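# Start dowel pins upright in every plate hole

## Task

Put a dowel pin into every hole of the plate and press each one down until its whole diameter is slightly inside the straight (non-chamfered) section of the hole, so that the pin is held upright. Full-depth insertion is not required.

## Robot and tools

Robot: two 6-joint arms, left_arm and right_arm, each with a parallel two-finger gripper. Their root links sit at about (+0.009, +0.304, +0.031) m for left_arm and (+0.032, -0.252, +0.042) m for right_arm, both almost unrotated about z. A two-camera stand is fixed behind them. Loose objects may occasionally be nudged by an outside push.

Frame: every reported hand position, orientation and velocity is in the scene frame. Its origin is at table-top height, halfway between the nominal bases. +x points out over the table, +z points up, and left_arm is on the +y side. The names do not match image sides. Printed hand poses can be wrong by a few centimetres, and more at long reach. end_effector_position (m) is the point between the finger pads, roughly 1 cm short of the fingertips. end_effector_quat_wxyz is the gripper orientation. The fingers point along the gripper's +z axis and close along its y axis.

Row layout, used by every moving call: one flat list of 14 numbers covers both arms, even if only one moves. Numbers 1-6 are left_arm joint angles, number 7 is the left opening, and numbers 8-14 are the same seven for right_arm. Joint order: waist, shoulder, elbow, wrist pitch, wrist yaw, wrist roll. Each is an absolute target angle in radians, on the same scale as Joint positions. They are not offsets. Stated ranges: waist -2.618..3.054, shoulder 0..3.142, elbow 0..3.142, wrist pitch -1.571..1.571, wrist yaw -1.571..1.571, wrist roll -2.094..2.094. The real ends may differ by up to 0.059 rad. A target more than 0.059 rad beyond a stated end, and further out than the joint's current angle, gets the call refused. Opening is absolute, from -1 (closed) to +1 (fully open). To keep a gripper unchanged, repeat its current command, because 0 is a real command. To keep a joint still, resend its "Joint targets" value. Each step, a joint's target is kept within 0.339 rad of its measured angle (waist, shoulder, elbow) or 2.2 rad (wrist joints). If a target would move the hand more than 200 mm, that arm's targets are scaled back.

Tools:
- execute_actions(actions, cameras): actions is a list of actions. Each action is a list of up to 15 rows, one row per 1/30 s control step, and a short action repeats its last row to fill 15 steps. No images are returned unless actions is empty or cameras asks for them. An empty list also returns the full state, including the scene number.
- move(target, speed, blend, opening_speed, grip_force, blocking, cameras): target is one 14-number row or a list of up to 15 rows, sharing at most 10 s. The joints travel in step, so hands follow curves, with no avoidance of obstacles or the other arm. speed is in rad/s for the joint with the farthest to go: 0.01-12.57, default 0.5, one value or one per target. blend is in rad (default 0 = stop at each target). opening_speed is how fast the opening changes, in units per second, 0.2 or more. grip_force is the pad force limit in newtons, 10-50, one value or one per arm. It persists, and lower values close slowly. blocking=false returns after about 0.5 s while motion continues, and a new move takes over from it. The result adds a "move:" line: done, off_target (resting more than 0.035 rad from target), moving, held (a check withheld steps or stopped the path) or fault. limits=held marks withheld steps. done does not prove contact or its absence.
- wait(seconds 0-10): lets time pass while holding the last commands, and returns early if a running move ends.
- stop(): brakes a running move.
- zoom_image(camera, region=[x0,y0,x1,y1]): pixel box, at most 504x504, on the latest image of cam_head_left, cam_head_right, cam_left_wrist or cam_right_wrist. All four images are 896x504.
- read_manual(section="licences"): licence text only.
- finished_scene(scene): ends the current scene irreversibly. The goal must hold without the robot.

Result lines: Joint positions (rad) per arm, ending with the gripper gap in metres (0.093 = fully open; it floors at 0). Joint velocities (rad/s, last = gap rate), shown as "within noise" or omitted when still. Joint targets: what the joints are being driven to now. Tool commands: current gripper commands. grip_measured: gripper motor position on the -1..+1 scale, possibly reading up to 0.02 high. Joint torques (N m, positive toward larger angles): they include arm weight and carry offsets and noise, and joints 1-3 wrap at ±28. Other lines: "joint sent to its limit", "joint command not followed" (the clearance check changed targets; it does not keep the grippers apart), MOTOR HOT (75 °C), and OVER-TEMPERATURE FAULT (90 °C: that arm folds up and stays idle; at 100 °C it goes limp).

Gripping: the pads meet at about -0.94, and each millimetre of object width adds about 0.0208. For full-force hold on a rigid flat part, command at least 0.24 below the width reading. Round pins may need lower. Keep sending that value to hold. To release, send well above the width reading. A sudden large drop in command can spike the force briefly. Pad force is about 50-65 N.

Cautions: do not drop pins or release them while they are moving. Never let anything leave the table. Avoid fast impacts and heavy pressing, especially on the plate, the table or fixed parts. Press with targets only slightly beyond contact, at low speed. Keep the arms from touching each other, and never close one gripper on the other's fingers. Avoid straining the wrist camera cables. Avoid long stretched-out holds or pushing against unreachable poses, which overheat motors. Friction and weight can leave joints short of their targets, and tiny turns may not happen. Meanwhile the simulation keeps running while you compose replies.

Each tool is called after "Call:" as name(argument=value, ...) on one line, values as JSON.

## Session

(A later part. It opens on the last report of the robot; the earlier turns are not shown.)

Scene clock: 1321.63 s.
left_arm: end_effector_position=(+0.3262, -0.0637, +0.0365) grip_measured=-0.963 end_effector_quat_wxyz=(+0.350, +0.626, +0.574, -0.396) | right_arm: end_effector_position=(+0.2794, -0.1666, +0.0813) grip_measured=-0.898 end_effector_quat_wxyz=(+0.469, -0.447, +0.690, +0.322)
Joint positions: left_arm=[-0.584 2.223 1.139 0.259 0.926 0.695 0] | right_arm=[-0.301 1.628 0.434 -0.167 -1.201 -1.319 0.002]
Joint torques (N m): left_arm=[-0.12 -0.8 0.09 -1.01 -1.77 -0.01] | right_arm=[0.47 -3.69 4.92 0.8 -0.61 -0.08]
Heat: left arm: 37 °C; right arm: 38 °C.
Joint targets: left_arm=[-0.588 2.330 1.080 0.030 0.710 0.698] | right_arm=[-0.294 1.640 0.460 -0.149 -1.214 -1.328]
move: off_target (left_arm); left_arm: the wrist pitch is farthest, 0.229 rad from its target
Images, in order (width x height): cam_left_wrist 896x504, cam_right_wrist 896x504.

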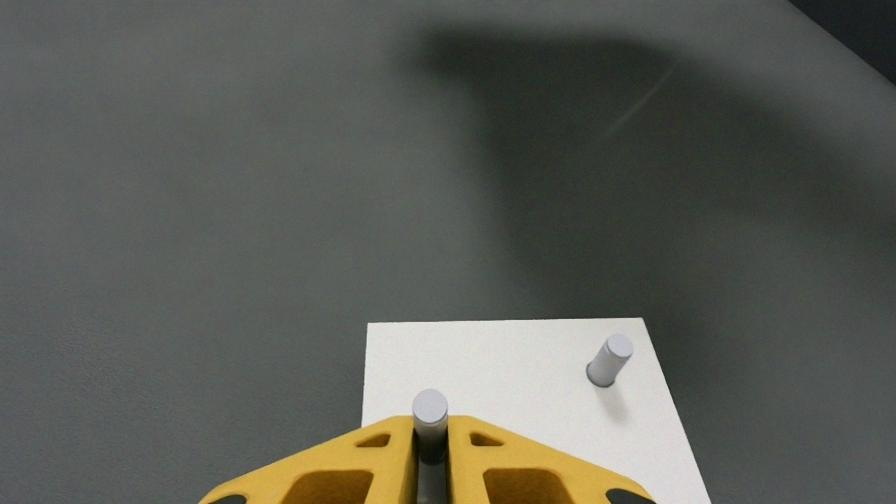

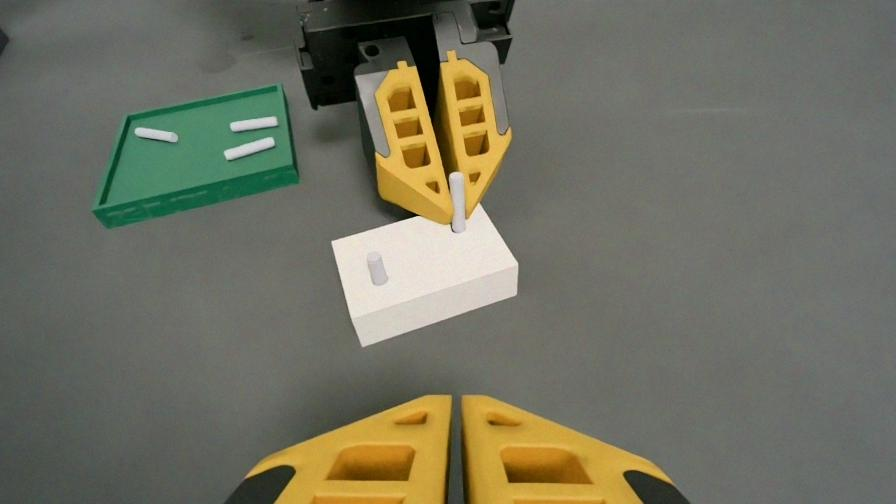

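Call:
move(target=[[-0.588,2.33,1.08,0.03,0.71,0.74,-1,-0.294,1.64,0.46,-0.149,-1.214,-1.328,-0.9],[-0.588,2.34,1.08,0.03,0.69,0.65,-1,-0.294,1.64,0.46,-0.149,-1.214,-1.328,-0.9],[-0.575,2.34,1.09,0.0,0.69,0.698,-1,-0.294,1.64,0.46,-0.149,-1.214,-1.328,-0.9],[-0.60,2.34,1.09,0.0,0.69,0.698,-1,-0.294,1.64,0.46,-0.149,-1.214,-1.328,-0.9],[-0.588,2.35,1.06,0.0,0.69,0.698,-1,-0.294,1.64,0.46,-0.149,-1.214,-1.328,-0.9],[-0.588,2.35,1.09,-0.03,0.66,0.698,-1,-0.294,1.64,0.46,-0.149,-1.214,-1.328,-0.9]], speed=0.1, blend=0.004, cameras=["cam_left_wrist","cam_right_wrist"])

Call:
zoom_image(camera="cam_right_wrist", region=[410, 150, 490, 240])

Call:
zoom_image(camera="cam_left_wrist", region=[400, 440, 464, 490])

Scene clock: 1359.20 s.
left_arm: end_effector_position=(+0.3249, -0.0623, +0.0329) grip_measured=-0.963 end_effector_quat_wxyz=(+0.342, +0.625, +0.579, -0.398) | right_arm: end_effector_position=(+0.2794, -0.1666, +0.0813) grip_measured=-0.898 end_effector_quat_wxyz=(+0.469, -0.447, +0.690, +0.322)
Joint positions: left_arm=[-0.583 2.229 1.143 0.239 0.927 0.698 0] | right_arm=[-0.301 1.628 0.434 -0.167 -1.201 -1.319 0.002]
Joint torques (N m): left_arm=[-0.2 0.23 0.65 -1.49 -2.27 -0.05] | right_arm=[0.69 -3.73 4.86 0.81 -0.65 -0.09]
Motor temperatures (°C): left_arm=[24 33 32 35 31 24 35] | right_arm=[27 30 38 32 28 26 24]
Heat: left arm: 35 °C; right arm: 38 °C.
Joint targets: left_arm=[-0.588 2.350 1.090 -0.030 0.660 0.698] | right_arm=[-0.294 1.640 0.460 -0.149 -1.214 -1.328]
move: off_target (left_arm); left_arm: the wrist pitch is farthest, 0.269 rad from its target
Images, in order (width x height): cam_left_wrist 896x504, cam_right_wrist 896x504.

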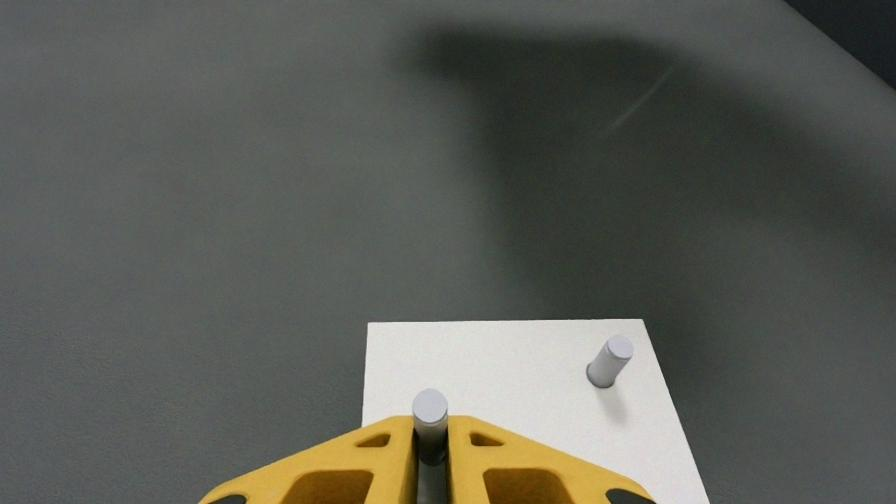

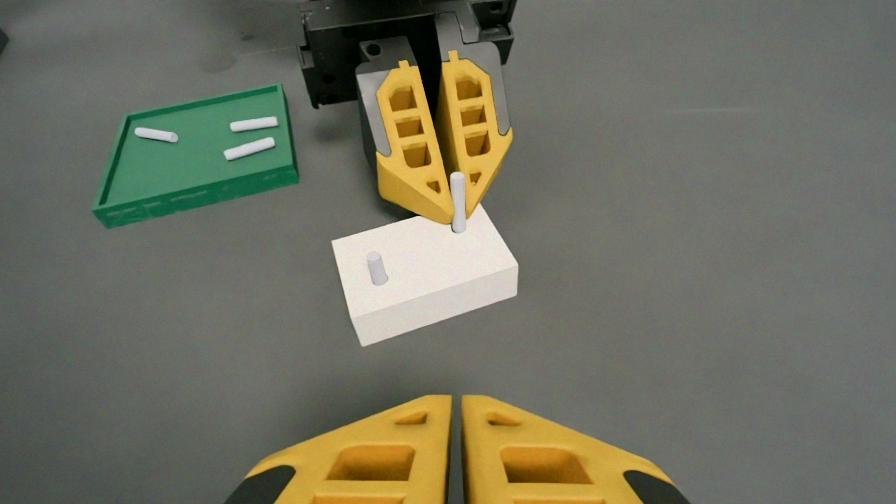

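Scaled by 5.600 from the camera's 896x504 image, which has a finer 1280x720 frame.

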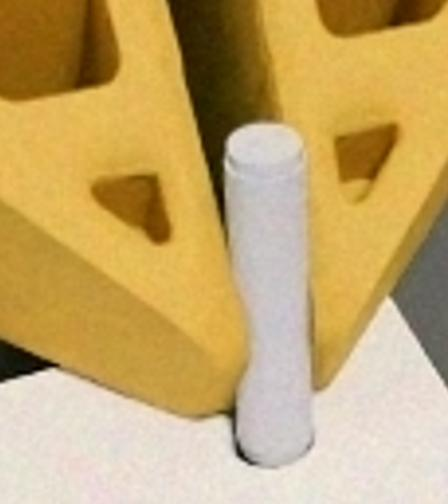

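Scaled by 7.875 from the camera's 896x504 image, which has a finer 1280x720 frame.

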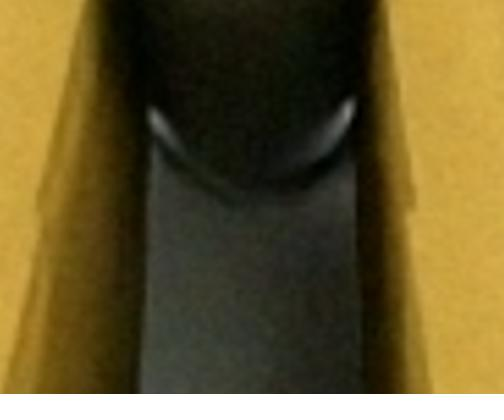

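Call:
move(target=[-0.583,2.248,1.125,0.225,0.915,0.698,-1,-0.056,1.985,0.54,0.585,-1.397,-0.862,-0.95], speed=0.3, cameras=["all"])

Scene clock: 1433.80 s.
left_arm: end_effector_position=(+0.3284, -0.0663, +0.0446) grip_measured=-0.963 end_effector_quat_wxyz=(+0.365, +0.628, +0.554, -0.407) | right_arm: end_effector_position=(+0.3221, -0.1074, +0.0821) grip_measured=-0.947 end_effector_quat_wxyz=(+0.505, -0.479, +0.584, +0.418)
Joint positions: left_arm=[-0.578 2.229 1.147 0.294 0.967 0.698 0] | right_arm=[-0.063 1.968 0.521 0.566 -1.387 -0.87 0]
Joint torques (N m): left_arm=[-0.2 -8.75 3.75 0.8 -0.21 -0.03] | right_arm=[0.51 -5.42 3.66 1.35 -0.49 0.07]
Motor temperatures (°C): left_arm=[24 32 31 35 38 24 35] | right_arm=[27 30 38 32 28 26 24]
Heat: left arm: 38 °C; right arm: 38 °C.
Joint targets: left_arm=[-0.583 2.248 1.125 0.225 0.915 0.698] | right_arm=[-0.056 1.985 0.540 0.585 -1.397 -0.862]
move: off_target (left_arm); left_arm: the wrist pitch is farthest, 0.069 rad from its target

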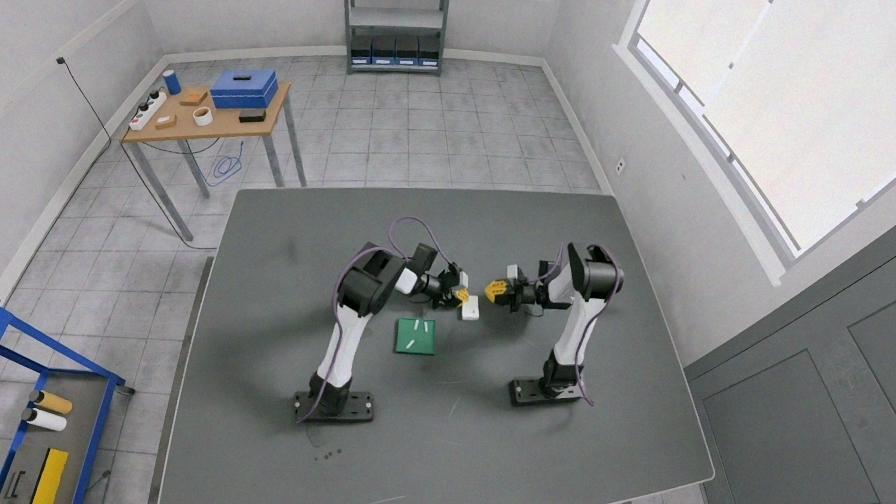

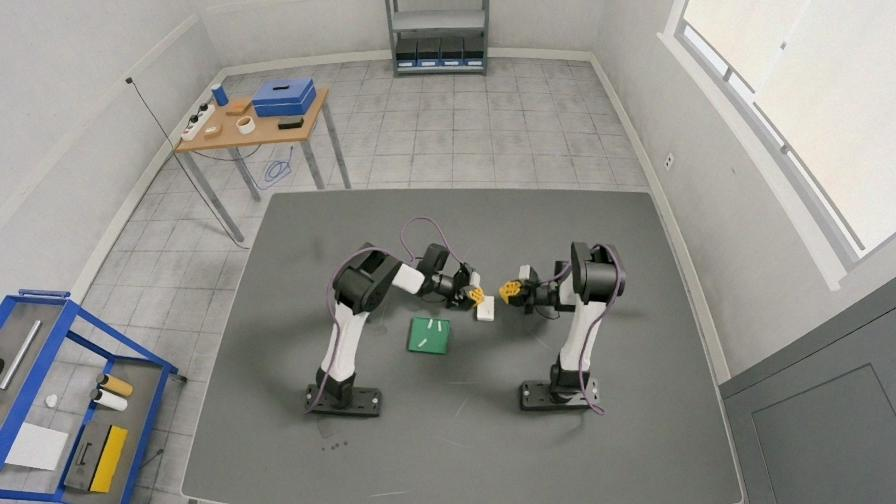

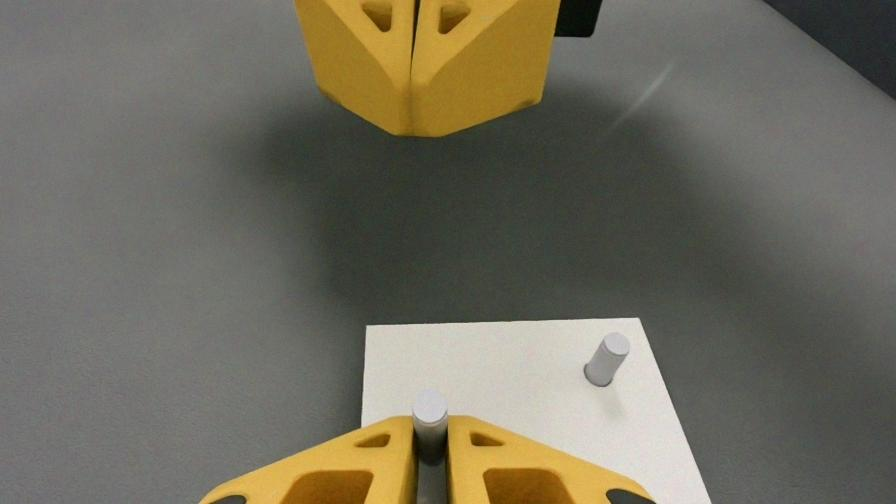

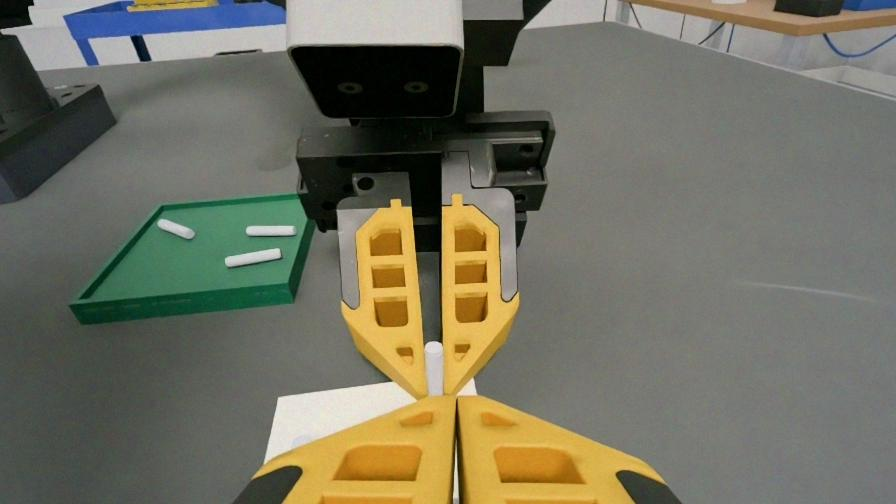

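Call:
zoom_image(camera="cam_right_wrist", region=[330, 300, 540, 420])

Call:
zoom_image(camera="cam_left_wrist", region=[400, 440, 464, 490])

Scaled by 2.400 from the camera's 896x504 image, which has a finer 1280x720 frame.

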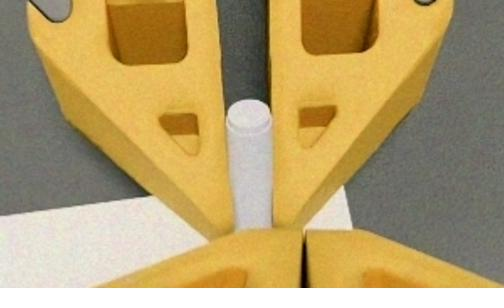

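Scaled by 7.875 from the camera's 896x504 image, which has a finer 1280x720 frame.

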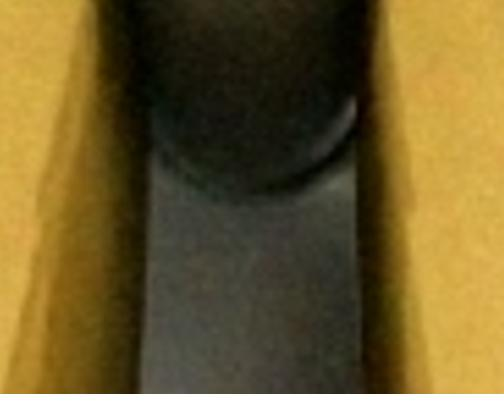

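Call:
move(target=[[-0.583,2.248,1.125,0.225,0.915,0.698,-1,-0.002,2.018,0.495,0.84,-1.352,-0.68,-0.95],[-0.583,2.248,1.125,0.225,0.915,0.698,-1,0.045,2.048,0.465,0.98,-1.315,-0.57,-0.95]], speed=0.2, blend=0.03, cameras=["cam_left_wrist","cam_right_wrist"])

Scene clock: 1454.13 s.
left_arm: end_effector_position=(+0.3284, -0.0663, +0.0446) grip_measured=-0.963 end_effector_quat_wxyz=(+0.365, +0.628, +0.554, -0.407) | right_arm: end_effector_position=(+0.3233, -0.0806, +0.0832) grip_measured=-0.947 end_effector_quat_wxyz=(+0.503, -0.482, +0.579, +0.423)
Joint positions: left_arm=[-0.578 2.229 1.147 0.294 0.967 0.698 0] | right_arm=[0.038 2.031 0.474 0.959 -1.326 -0.577 0]
Joint torques (N m): left_arm=[-0.29 -8.8 3.67 0.8 -0.21 -0.02] | right_arm=[0.49 -5.7 1.09 1.61 -0.19 0.07]
Motor temperatures (°C): left_arm=[24 36 32 34 33 24 35] | right_arm=[27 32 36 33 28 26 24]
Heat: left arm: 36 °C; right arm: 36 °C.
Joint targets: left_arm=[-0.583 2.248 1.125 0.225 0.915 0.698] | right_arm=[0.045 2.048 0.465 0.980 -1.315 -0.570]
move: off_target (left_arm); left_arm: the wrist pitch is farthest, 0.069 rad from its target
Images, in order (width x height): cam_left_wrist 896x504, cam_right_wrist 896x504.

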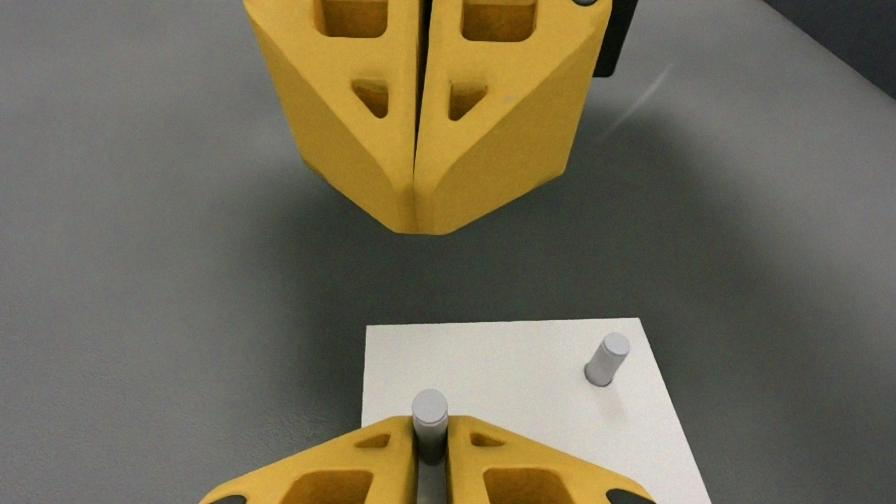

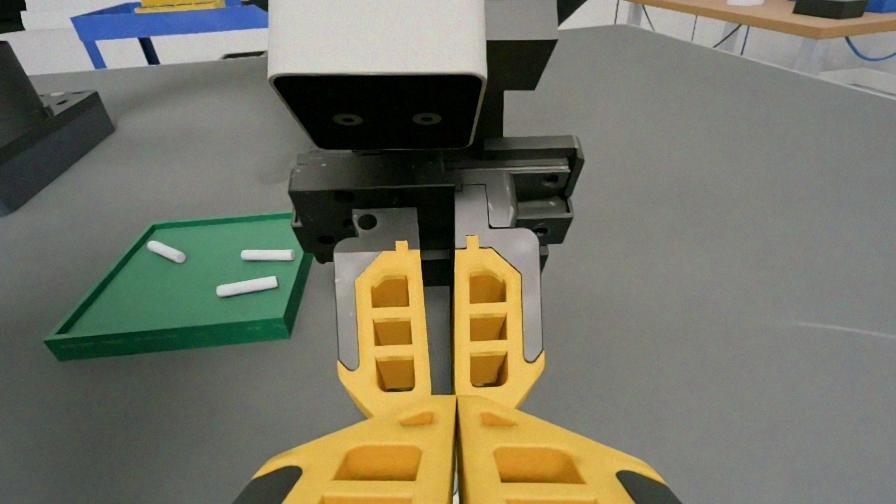

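Call:
execute_actions(actions=[], cameras=["cam_head_left","cam_head_right"])

Call:
zoom_image(camera="cam_head_right", region=[450, 250, 550, 350])

Call:
zoom_image(camera="cam_head_left", region=[430, 250, 530, 350])

Scene clock: 1465.40 s.
left_arm: end_effector_position=(+0.3284, -0.0663, +0.0446) grip_measured=-0.963 end_effector_quat_wxyz=(+0.365, +0.628, +0.554, -0.407) | right_arm: end_effector_position=(+0.3233, -0.0806, +0.0833) grip_measured=-0.947 end_effector_quat_wxyz=(+0.503, -0.482, +0.579, +0.423)
Joint positions: left_arm=[-0.578 2.229 1.147 0.294 0.967 0.698 0] | right_arm=[0.038 2.031 0.474 0.96 -1.326 -0.577 0]
Joint velocities: within noise
Joint torques (N m): left_arm=[-0.23 -8.77 3.79 0.8 -0.2 -0.04] | right_arm=[0.54 -5.41 0.91 1.66 -0.2 0.08]
Motor temperatures (°C): left_arm=[24 37 32 34 32 24 35] | right_arm=[27 33 35 35 28 26 24]
Heat: left arm: 37 °C; right arm: 35 °C.
Joint targets: left_arm=[-0.583 2.248 1.125 0.225 0.915 0.698] | right_arm=[0.045 2.048 0.465 0.980 -1.315 -0.570]
Tool commands: left_gripper/opening=-1.0 right_gripper/opening=-0.95
Images, in order (width x height): cam_head_left 896x504, cam_head_right 896x504.

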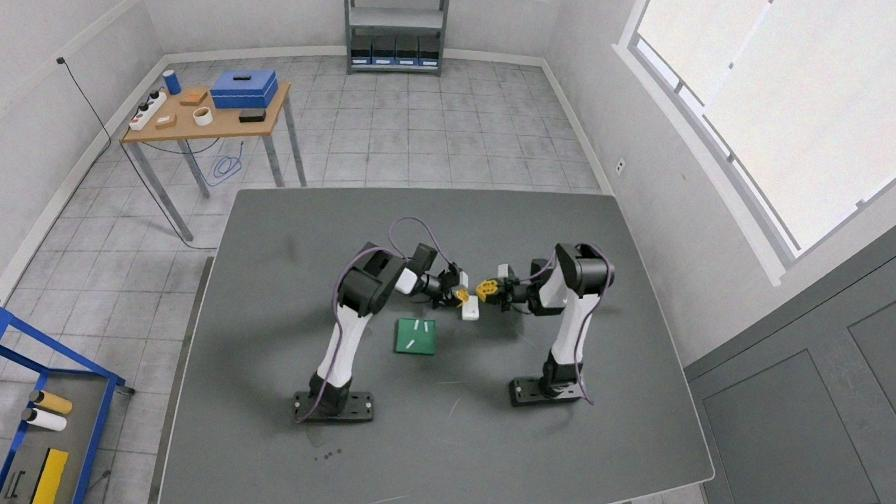

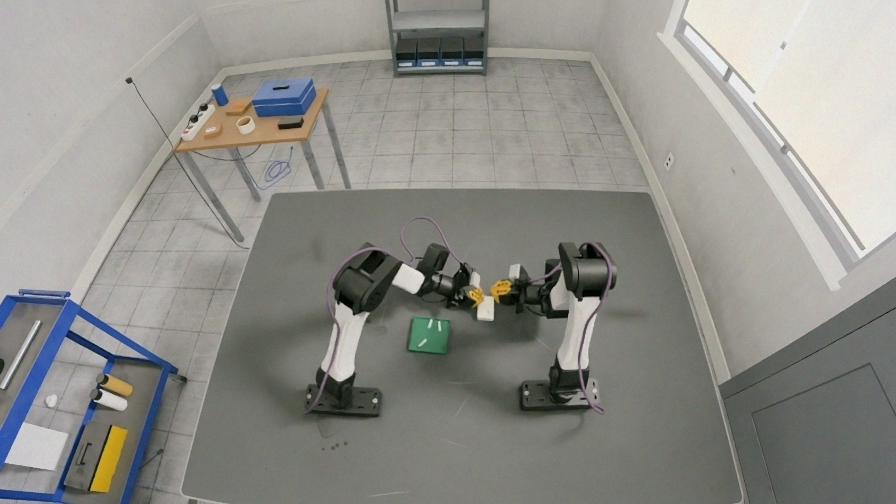

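Scaled by 5.040 from the camera's 896x504 image, which has a finer 1280x720 frame.

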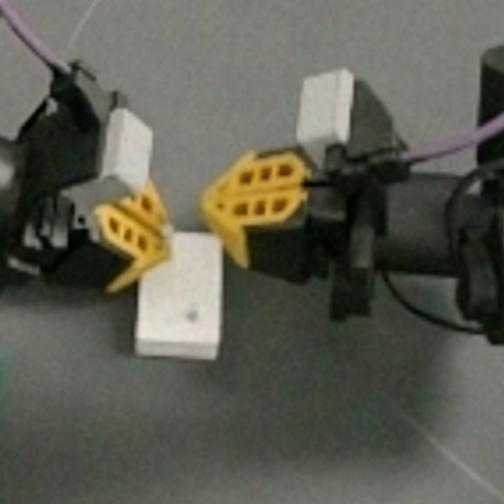

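Scaled by 5.040 from the camera's 896x504 image, which has a finer 1280x720 frame.

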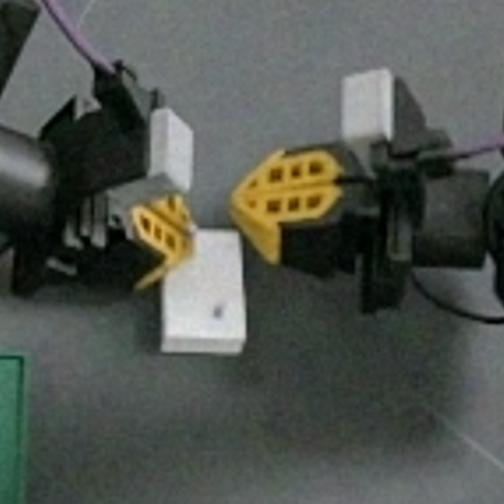

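Call:
move(target=[-0.583,2.248,1.125,0.225,0.915,0.698,-1,0.115,2.103,0.463,1.19,-1.253,-0.42,-0.95], speed=0.15, cameras=["all"])

Call:
zoom_image(camera="cam_head_right", region=[450, 250, 550, 350])

Scene clock: 1484.73 s.
left_arm: end_effector_position=(+0.3284, -0.0663, +0.0446) grip_measured=-0.963 end_effector_quat_wxyz=(+0.365, +0.628, +0.554, -0.407) | right_arm: end_effector_position=(+0.3280, -0.0620, +0.0844) grip_measured=-0.947 end_effector_quat_wxyz=(+0.508, -0.481, +0.577, +0.422)
Joint positions: left_arm=[-0.578 2.229 1.147 0.294 0.967 0.698 0] | right_arm=[0.107 2.085 0.474 1.167 -1.265 -0.427 0]
Joint torques (N m): left_arm=[-0.28 -8.8 3.74 0.79 -0.23 -0.04] | right_arm=[0.51 -5.75 0.85 1.79 -0.16 0.09]
Heat: left arm: 39 °C; right arm: 37 °C.
Joint targets: left_arm=[-0.583 2.248 1.125 0.225 0.915 0.698] | right_arm=[0.115 2.103 0.463 1.190 -1.253 -0.420]
move: off_target (left_arm); left_arm: the wrist pitch is farthest, 0.069 rad from its target

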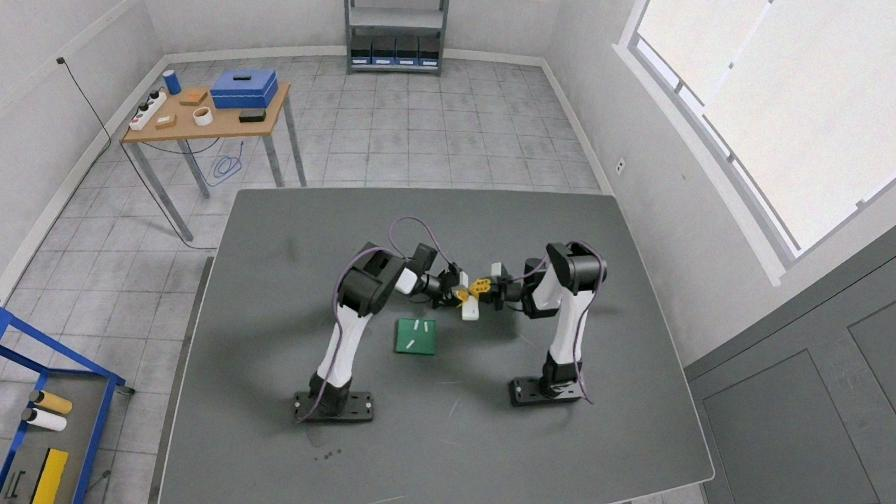

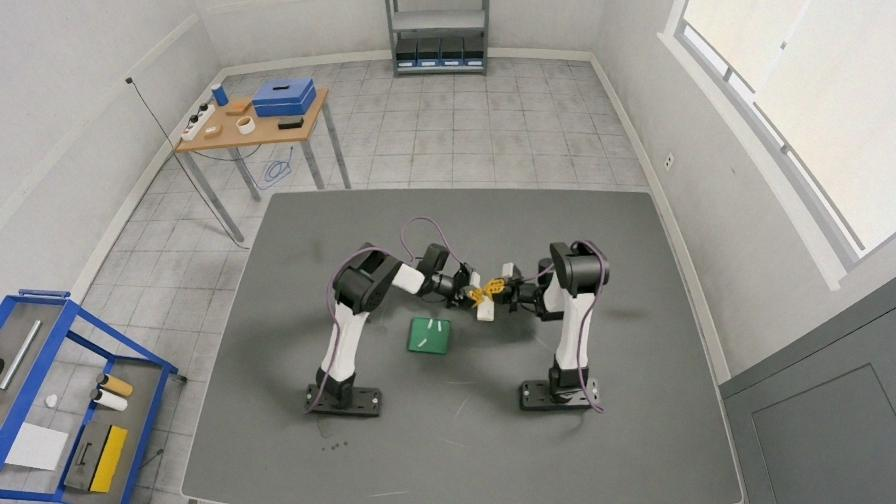

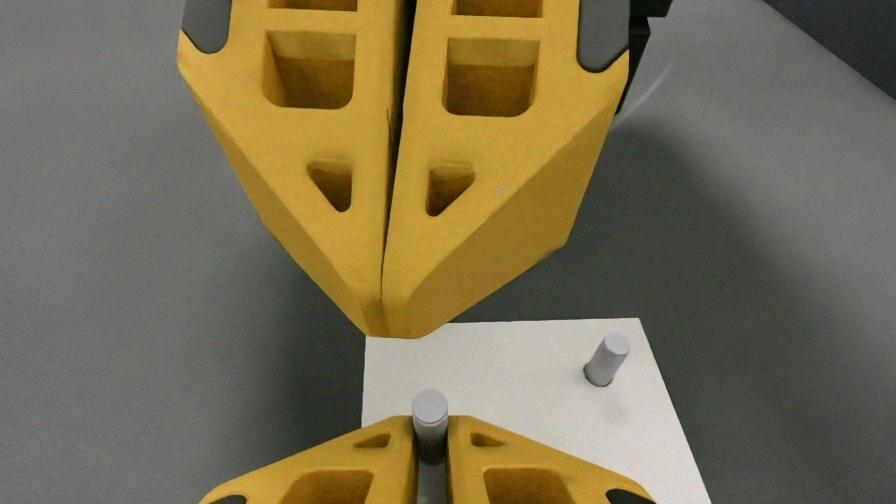

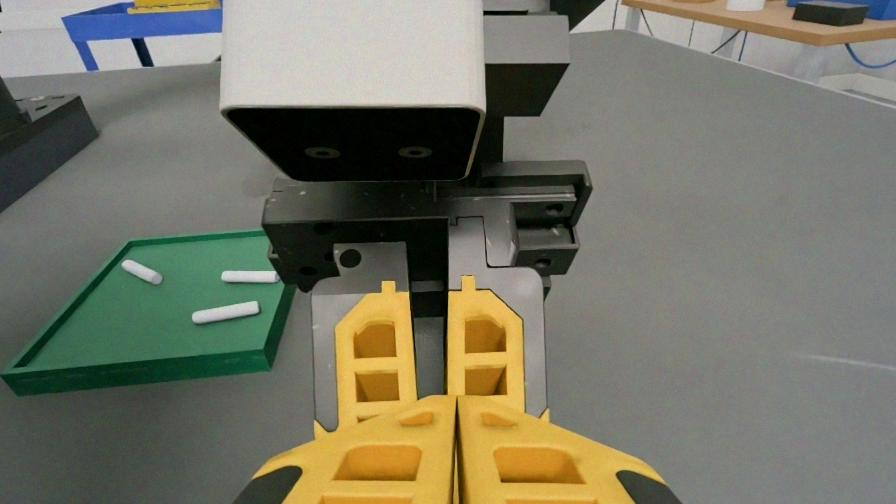

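Scaled by 5.040 from the camera's 896x504 image, which has a finer 1280x720 frame.

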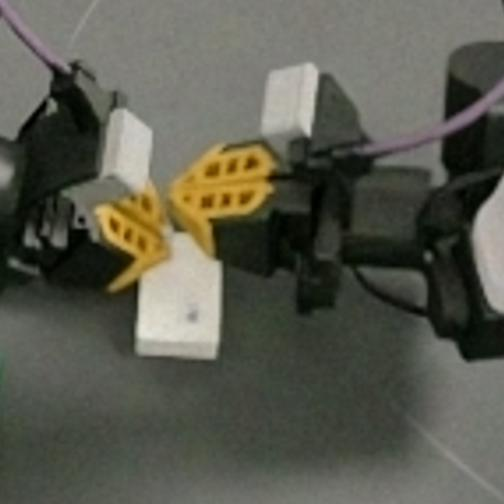

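Call:
move(target=[-0.583,2.248,1.125,0.225,0.915,0.698,-1,0.128,2.165,0.447,1.283,-1.241,-0.402,-0.95], speed=0.1, cameras=["all"])

Call:
zoom_image(camera="cam_head_right", region=[450, 250, 550, 350])

Scene clock: 1499.37 s.
left_arm: end_effector_position=(+0.3284, -0.0663, +0.0446) grip_measured=-0.963 end_effector_quat_wxyz=(+0.365, +0.628, +0.554, -0.407) | right_arm: end_effector_position=(+0.3219, -0.0593, +0.0729) grip_measured=-0.947 end_effector_quat_wxyz=(+0.505, -0.480, +0.579, +0.423)
Joint positions: left_arm=[-0.578 2.229 1.147 0.294 0.967 0.698 0] | right_arm=[0.12 2.148 0.456 1.258 -1.252 -0.409 0]
Joint torques (N m): left_arm=[-0.25 -8.79 3.81 0.8 -0.21 -0.04] | right_arm=[0.85 -5.97 0.4 1.82 -0.16 0.02]
Heat: left arm: 39 °C; right arm: 38 °C.
Joint targets: left_arm=[-0.583 2.248 1.125 0.225 0.915 0.698] | right_arm=[0.128 2.165 0.447 1.283 -1.241 -0.402]
move: off_target (left_arm); left_arm: the wrist pitch is farthest, 0.069 rad from its target

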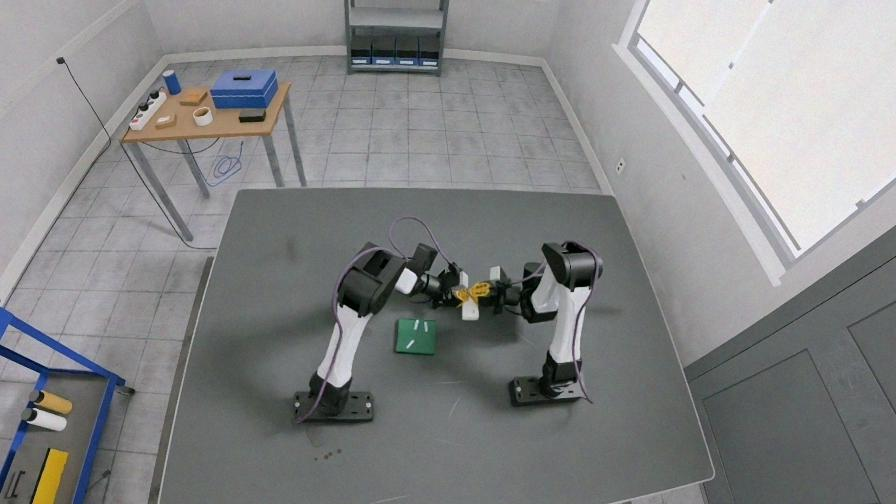

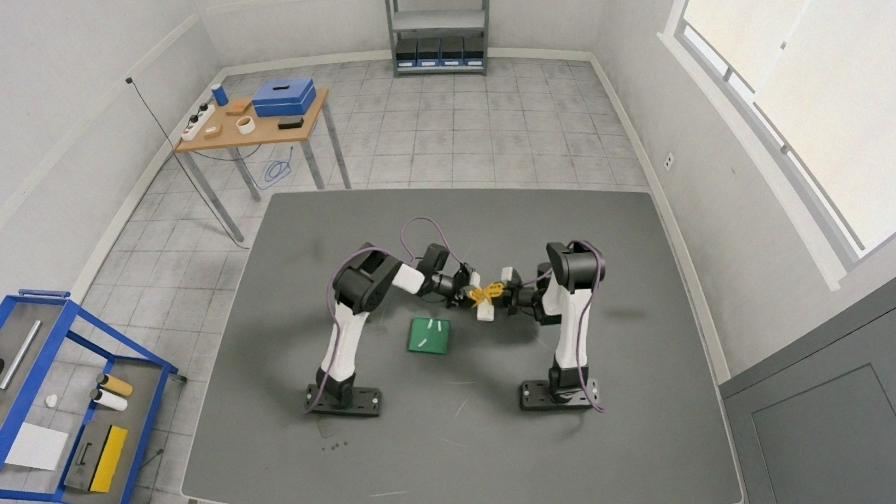

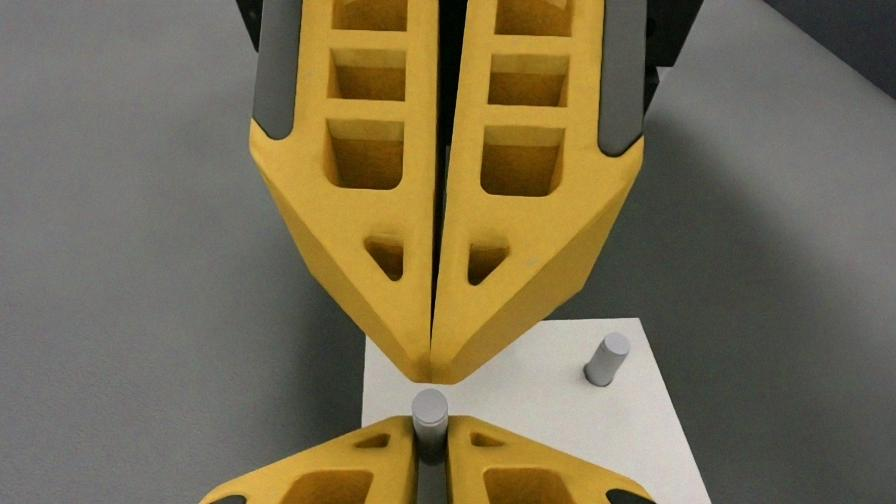

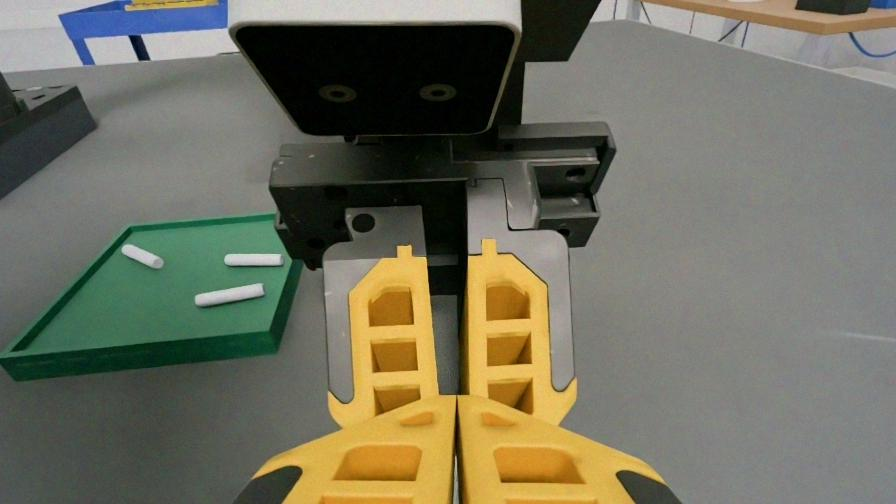

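Scaled by 5.040 from the camera's 896x504 image, which has a finer 1280x720 frame.

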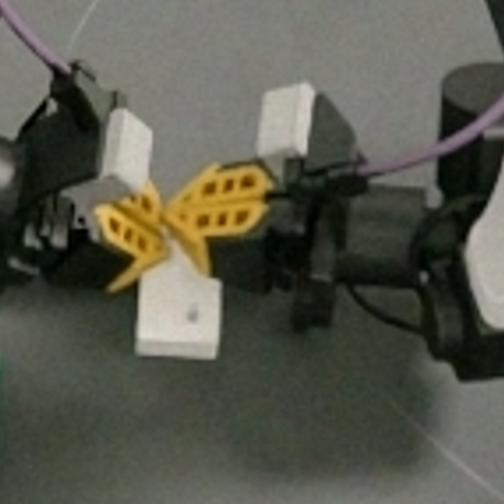

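Call:
move(target=[-0.583,2.248,1.125,0.225,0.915,0.698,-1,0.136,2.204,0.472,1.325,-1.234,-0.393,-0.95], speed=0.06, cameras=["cam_left_wrist"])

Call:
zoom_image(camera="cam_left_wrist", region=[370, 340, 500, 500])

Scene clock: 1508.20 s.
left_arm: end_effector_position=(+0.3284, -0.0663, +0.0446) grip_measured=-0.963 end_effector_quat_wxyz=(+0.365, +0.628, +0.554, -0.407) | right_arm: end_effector_position=(+0.3205, -0.0577, +0.0668) grip_measured=-0.947 end_effector_quat_wxyz=(+0.505, -0.479, +0.580, +0.424)
Joint positions: left_arm=[-0.578 2.229 1.147 0.294 0.967 0.698 0] | right_arm=[0.126 2.185 0.456 1.302 -1.247 -0.4 0]
Joint torques (N m): left_arm=[-0.29 -8.75 3.74 0.8 -0.22 -0.02] | right_arm=[0.91 -5.65 2.3 1.79 -0.1 0.07]
Heat: left arm: 39 °C; right arm: 38 °C.
Joint targets: left_arm=[-0.583 2.248 1.125 0.225 0.915 0.698] | right_arm=[0.136 2.204 0.472 1.325 -1.234 -0.393]
move: off_target (left_arm); left_arm: the wrist pitch is farthest, 0.069 rad from its target
Images, in order (width x height): cam_left_wrist 896x504.

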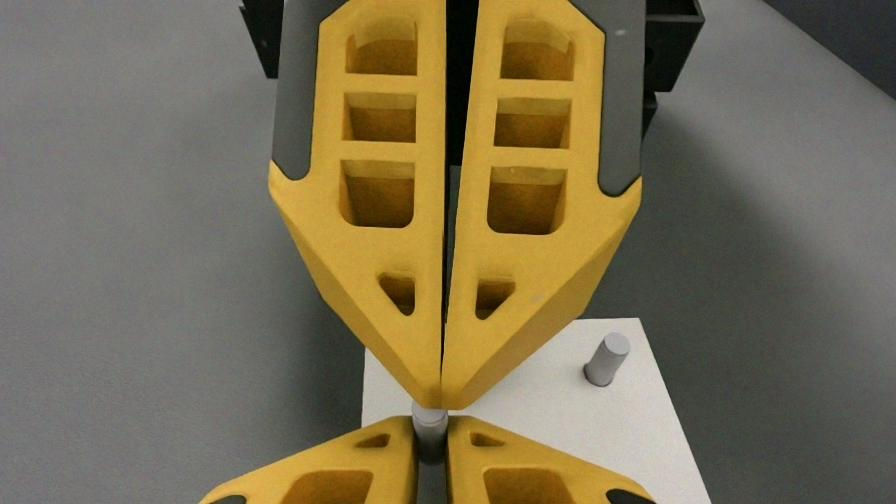

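Scaled by 3.150 from the camera's 896x504 image, which has a finer 1280x720 frame.

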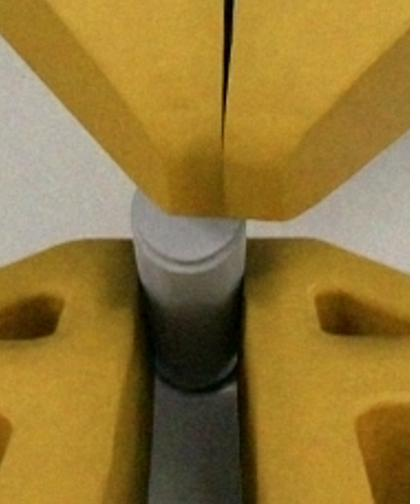

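Call:
move(target=[-0.583,2.248,1.125,0.225,0.915,0.698,-1,0.134,2.230,0.475,1.350,-1.234,-0.393,-0.95], speed=0.03, cameras=["cam_left_wrist"])

Call:
zoom_image(camera="cam_left_wrist", region=[370, 340, 500, 500])

Scene clock: 1515.53 s.
left_arm: end_effector_position=(+0.3284, -0.0663, +0.0446) grip_measured=-0.963 end_effector_quat_wxyz=(+0.365, +0.628, +0.554, -0.407) | right_arm: end_effector_position=(+0.3204, -0.0575, +0.0664) grip_measured=-0.947 end_effector_quat_wxyz=(+0.512, -0.484, +0.572, +0.420)
Joint positions: left_arm=[-0.578 2.229 1.147 0.294 0.967 0.698 0] | right_arm=[0.126 2.205 0.456 1.346 -1.251 -0.4 0]
Joint torques (N m): left_arm=[-0.25 -8.79 3.79 0.8 -0.21 -0.03] | right_arm=[0.49 -5.16 2.39 1.59 -0.03 0.05]
Heat: left arm: 39 °C; right arm: 38 °C.
Joint targets: left_arm=[-0.583 2.248 1.125 0.225 0.915 0.698] | right_arm=[0.134 2.230 0.475 1.350 -1.234 -0.393]
move: off_target (left_arm); left_arm: the wrist pitch is farthest, 0.069 rad from its target
Images, in order (width x height): cam_left_wrist 896x504.

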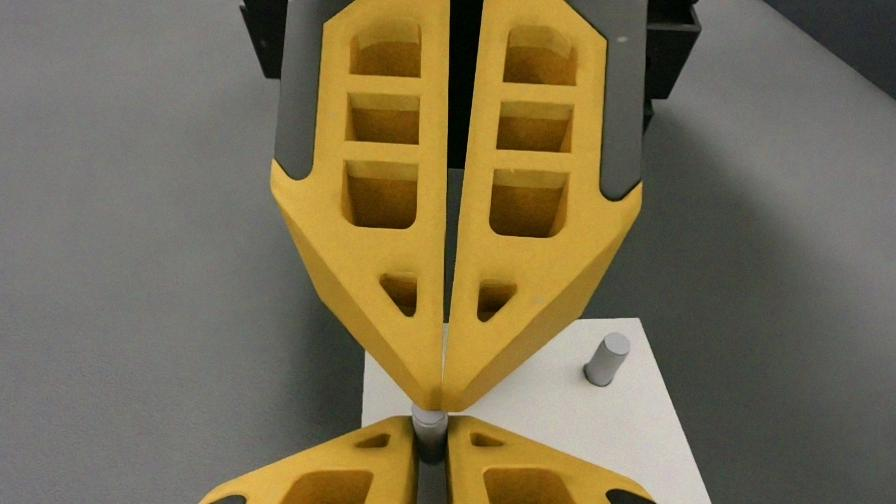

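Scaled by 3.150 from the camera's 896x504 image, which has a finer 1280x720 frame.

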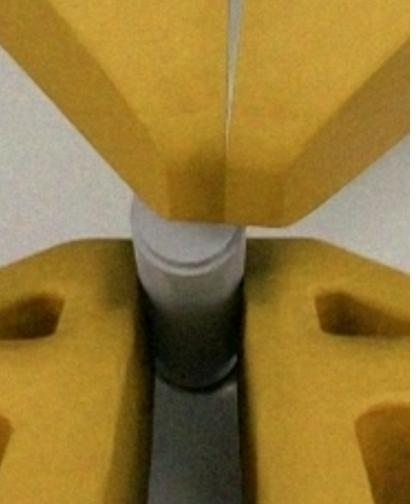

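Call:
move(target=[[-0.583,2.248,1.125,0.225,0.915,0.698,-1,0.134,2.235,0.475,1.34,-1.22,-0.393,-0.95],[-0.583,2.248,1.125,0.225,0.915,0.698,-1,0.134,2.275,0.455,1.26,-1.16,-0.393,-0.95]], speed=0.05, grip_force=[10, 50], cameras=["cam_left_wrist"])

Call:
zoom_image(camera="cam_left_wrist", region=[370, 340, 500, 500])

Scene clock: 1523.30 s.
left_arm: end_effector_position=(+0.3283, -0.0664, +0.0447) grip_measured=-0.872 end_effector_quat_wxyz=(+0.364, +0.628, +0.554, -0.408) | right_arm: end_effector_position=(+0.3205, -0.0574, +0.0644) grip_measured=-0.947 end_effector_quat_wxyz=(+0.513, -0.486, +0.570, +0.420)
Joint positions: left_arm=[-0.578 2.229 1.147 0.294 0.968 0.698 0.003] | right_arm=[0.126 2.222 0.459 1.367 -1.254 -0.4 0]
Joint torques (N m): left_arm=[-0.28 -8.79 3.74 0.79 -0.22 -0.02] | right_arm=[0.64 -2.81 0.62 0.57 0.61 0.11]
Heat: left arm: 39 °C; right arm: 38 °C.
Joint targets: left_arm=[-0.583 2.248 1.125 0.225 0.915 0.698] | right_arm=[0.134 2.275 0.455 1.260 -1.160 -0.393]
grip_force (N): 10, 50
move: off_target (left_arm, right_arm); left_arm: the wrist pitch is farthest, 0.069 rad from its target; right_arm: the wrist pitch is farthest, 0.107 rad from its target
Images, in order (width x height): cam_left_wrist 896x504.

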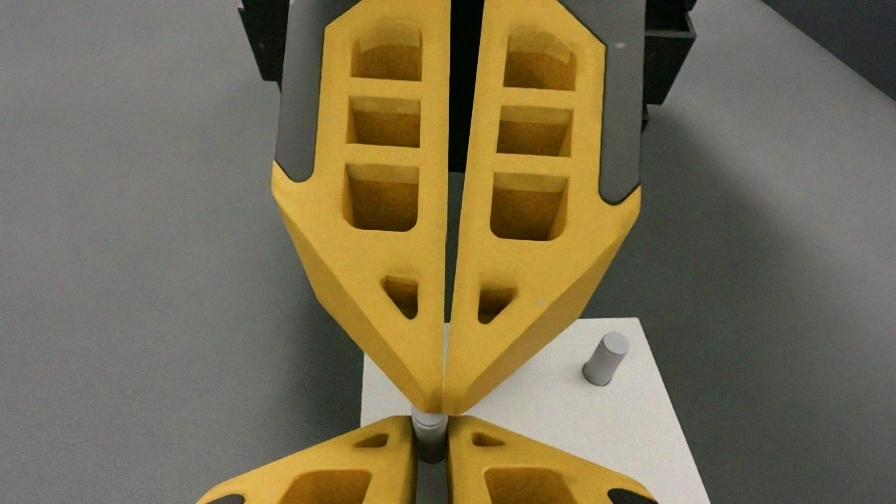

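Scaled by 3.150 from the camera's 896x504 image, which has a finer 1280x720 frame.

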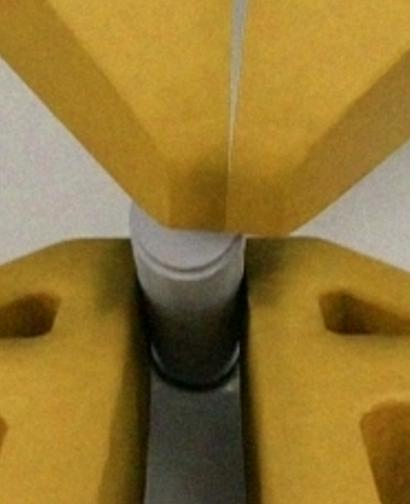

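Call:
move(target=[[-0.583,2.248,1.125,0.225,0.915,0.698,-1,0.134,2.325,0.435,1.14,-1.08,-0.393,-0.95]], speed=0.06, cameras=["cam_left_wrist"])

Call:
zoom_image(camera="cam_left_wrist", region=[370, 340, 500, 500])

Scene clock: 1528.57 s.
left_arm: end_effector_position=(+0.3283, -0.0664, +0.0447) grip_measured=-0.872 end_effector_quat_wxyz=(+0.365, +0.628, +0.553, -0.407) | right_arm: end_effector_position=(+0.3179, -0.0572, +0.0611) grip_measured=-0.947 end_effector_quat_wxyz=(+0.510, -0.486, +0.569, +0.424)
Joint positions: left_arm=[-0.578 2.229 1.147 0.294 0.968 0.7 0.003] | right_arm=[0.126 2.241 0.459 1.379 -1.263 -0.4 0]
Joint torques (N m): left_arm=[-0.34 -8.83 3.71 0.79 -0.22 -0.07] | right_arm=[0.47 -0.09 -0.76 -0.68 1.45 0.08]
Heat: left arm: 39 °C; right arm: 37 °C.
Joint targets: left_arm=[-0.583 2.248 1.125 0.225 0.915 0.698] | right_arm=[0.134 2.325 0.435 1.140 -1.080 -0.393]
grip_force (N): 10, 50
move: off_target (left_arm, right_arm); left_arm: the wrist pitch is farthest, 0.069 rad from its target; right_arm: the wrist pitch is farthest, 0.239 rad from its target
Images, in order (width x height): cam_left_wrist 896x504.

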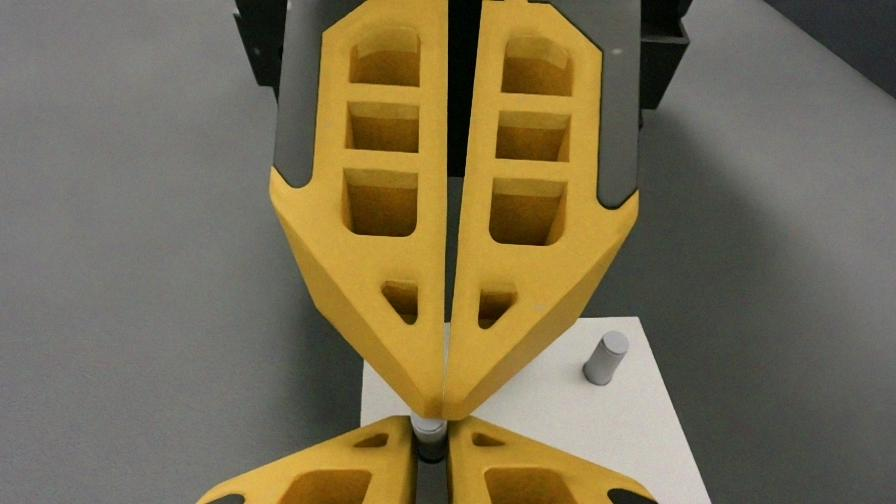

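Scaled by 3.150 from the camera's 896x504 image, which has a finer 1280x720 frame.

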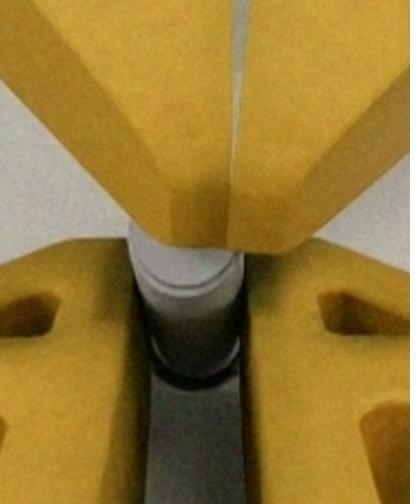

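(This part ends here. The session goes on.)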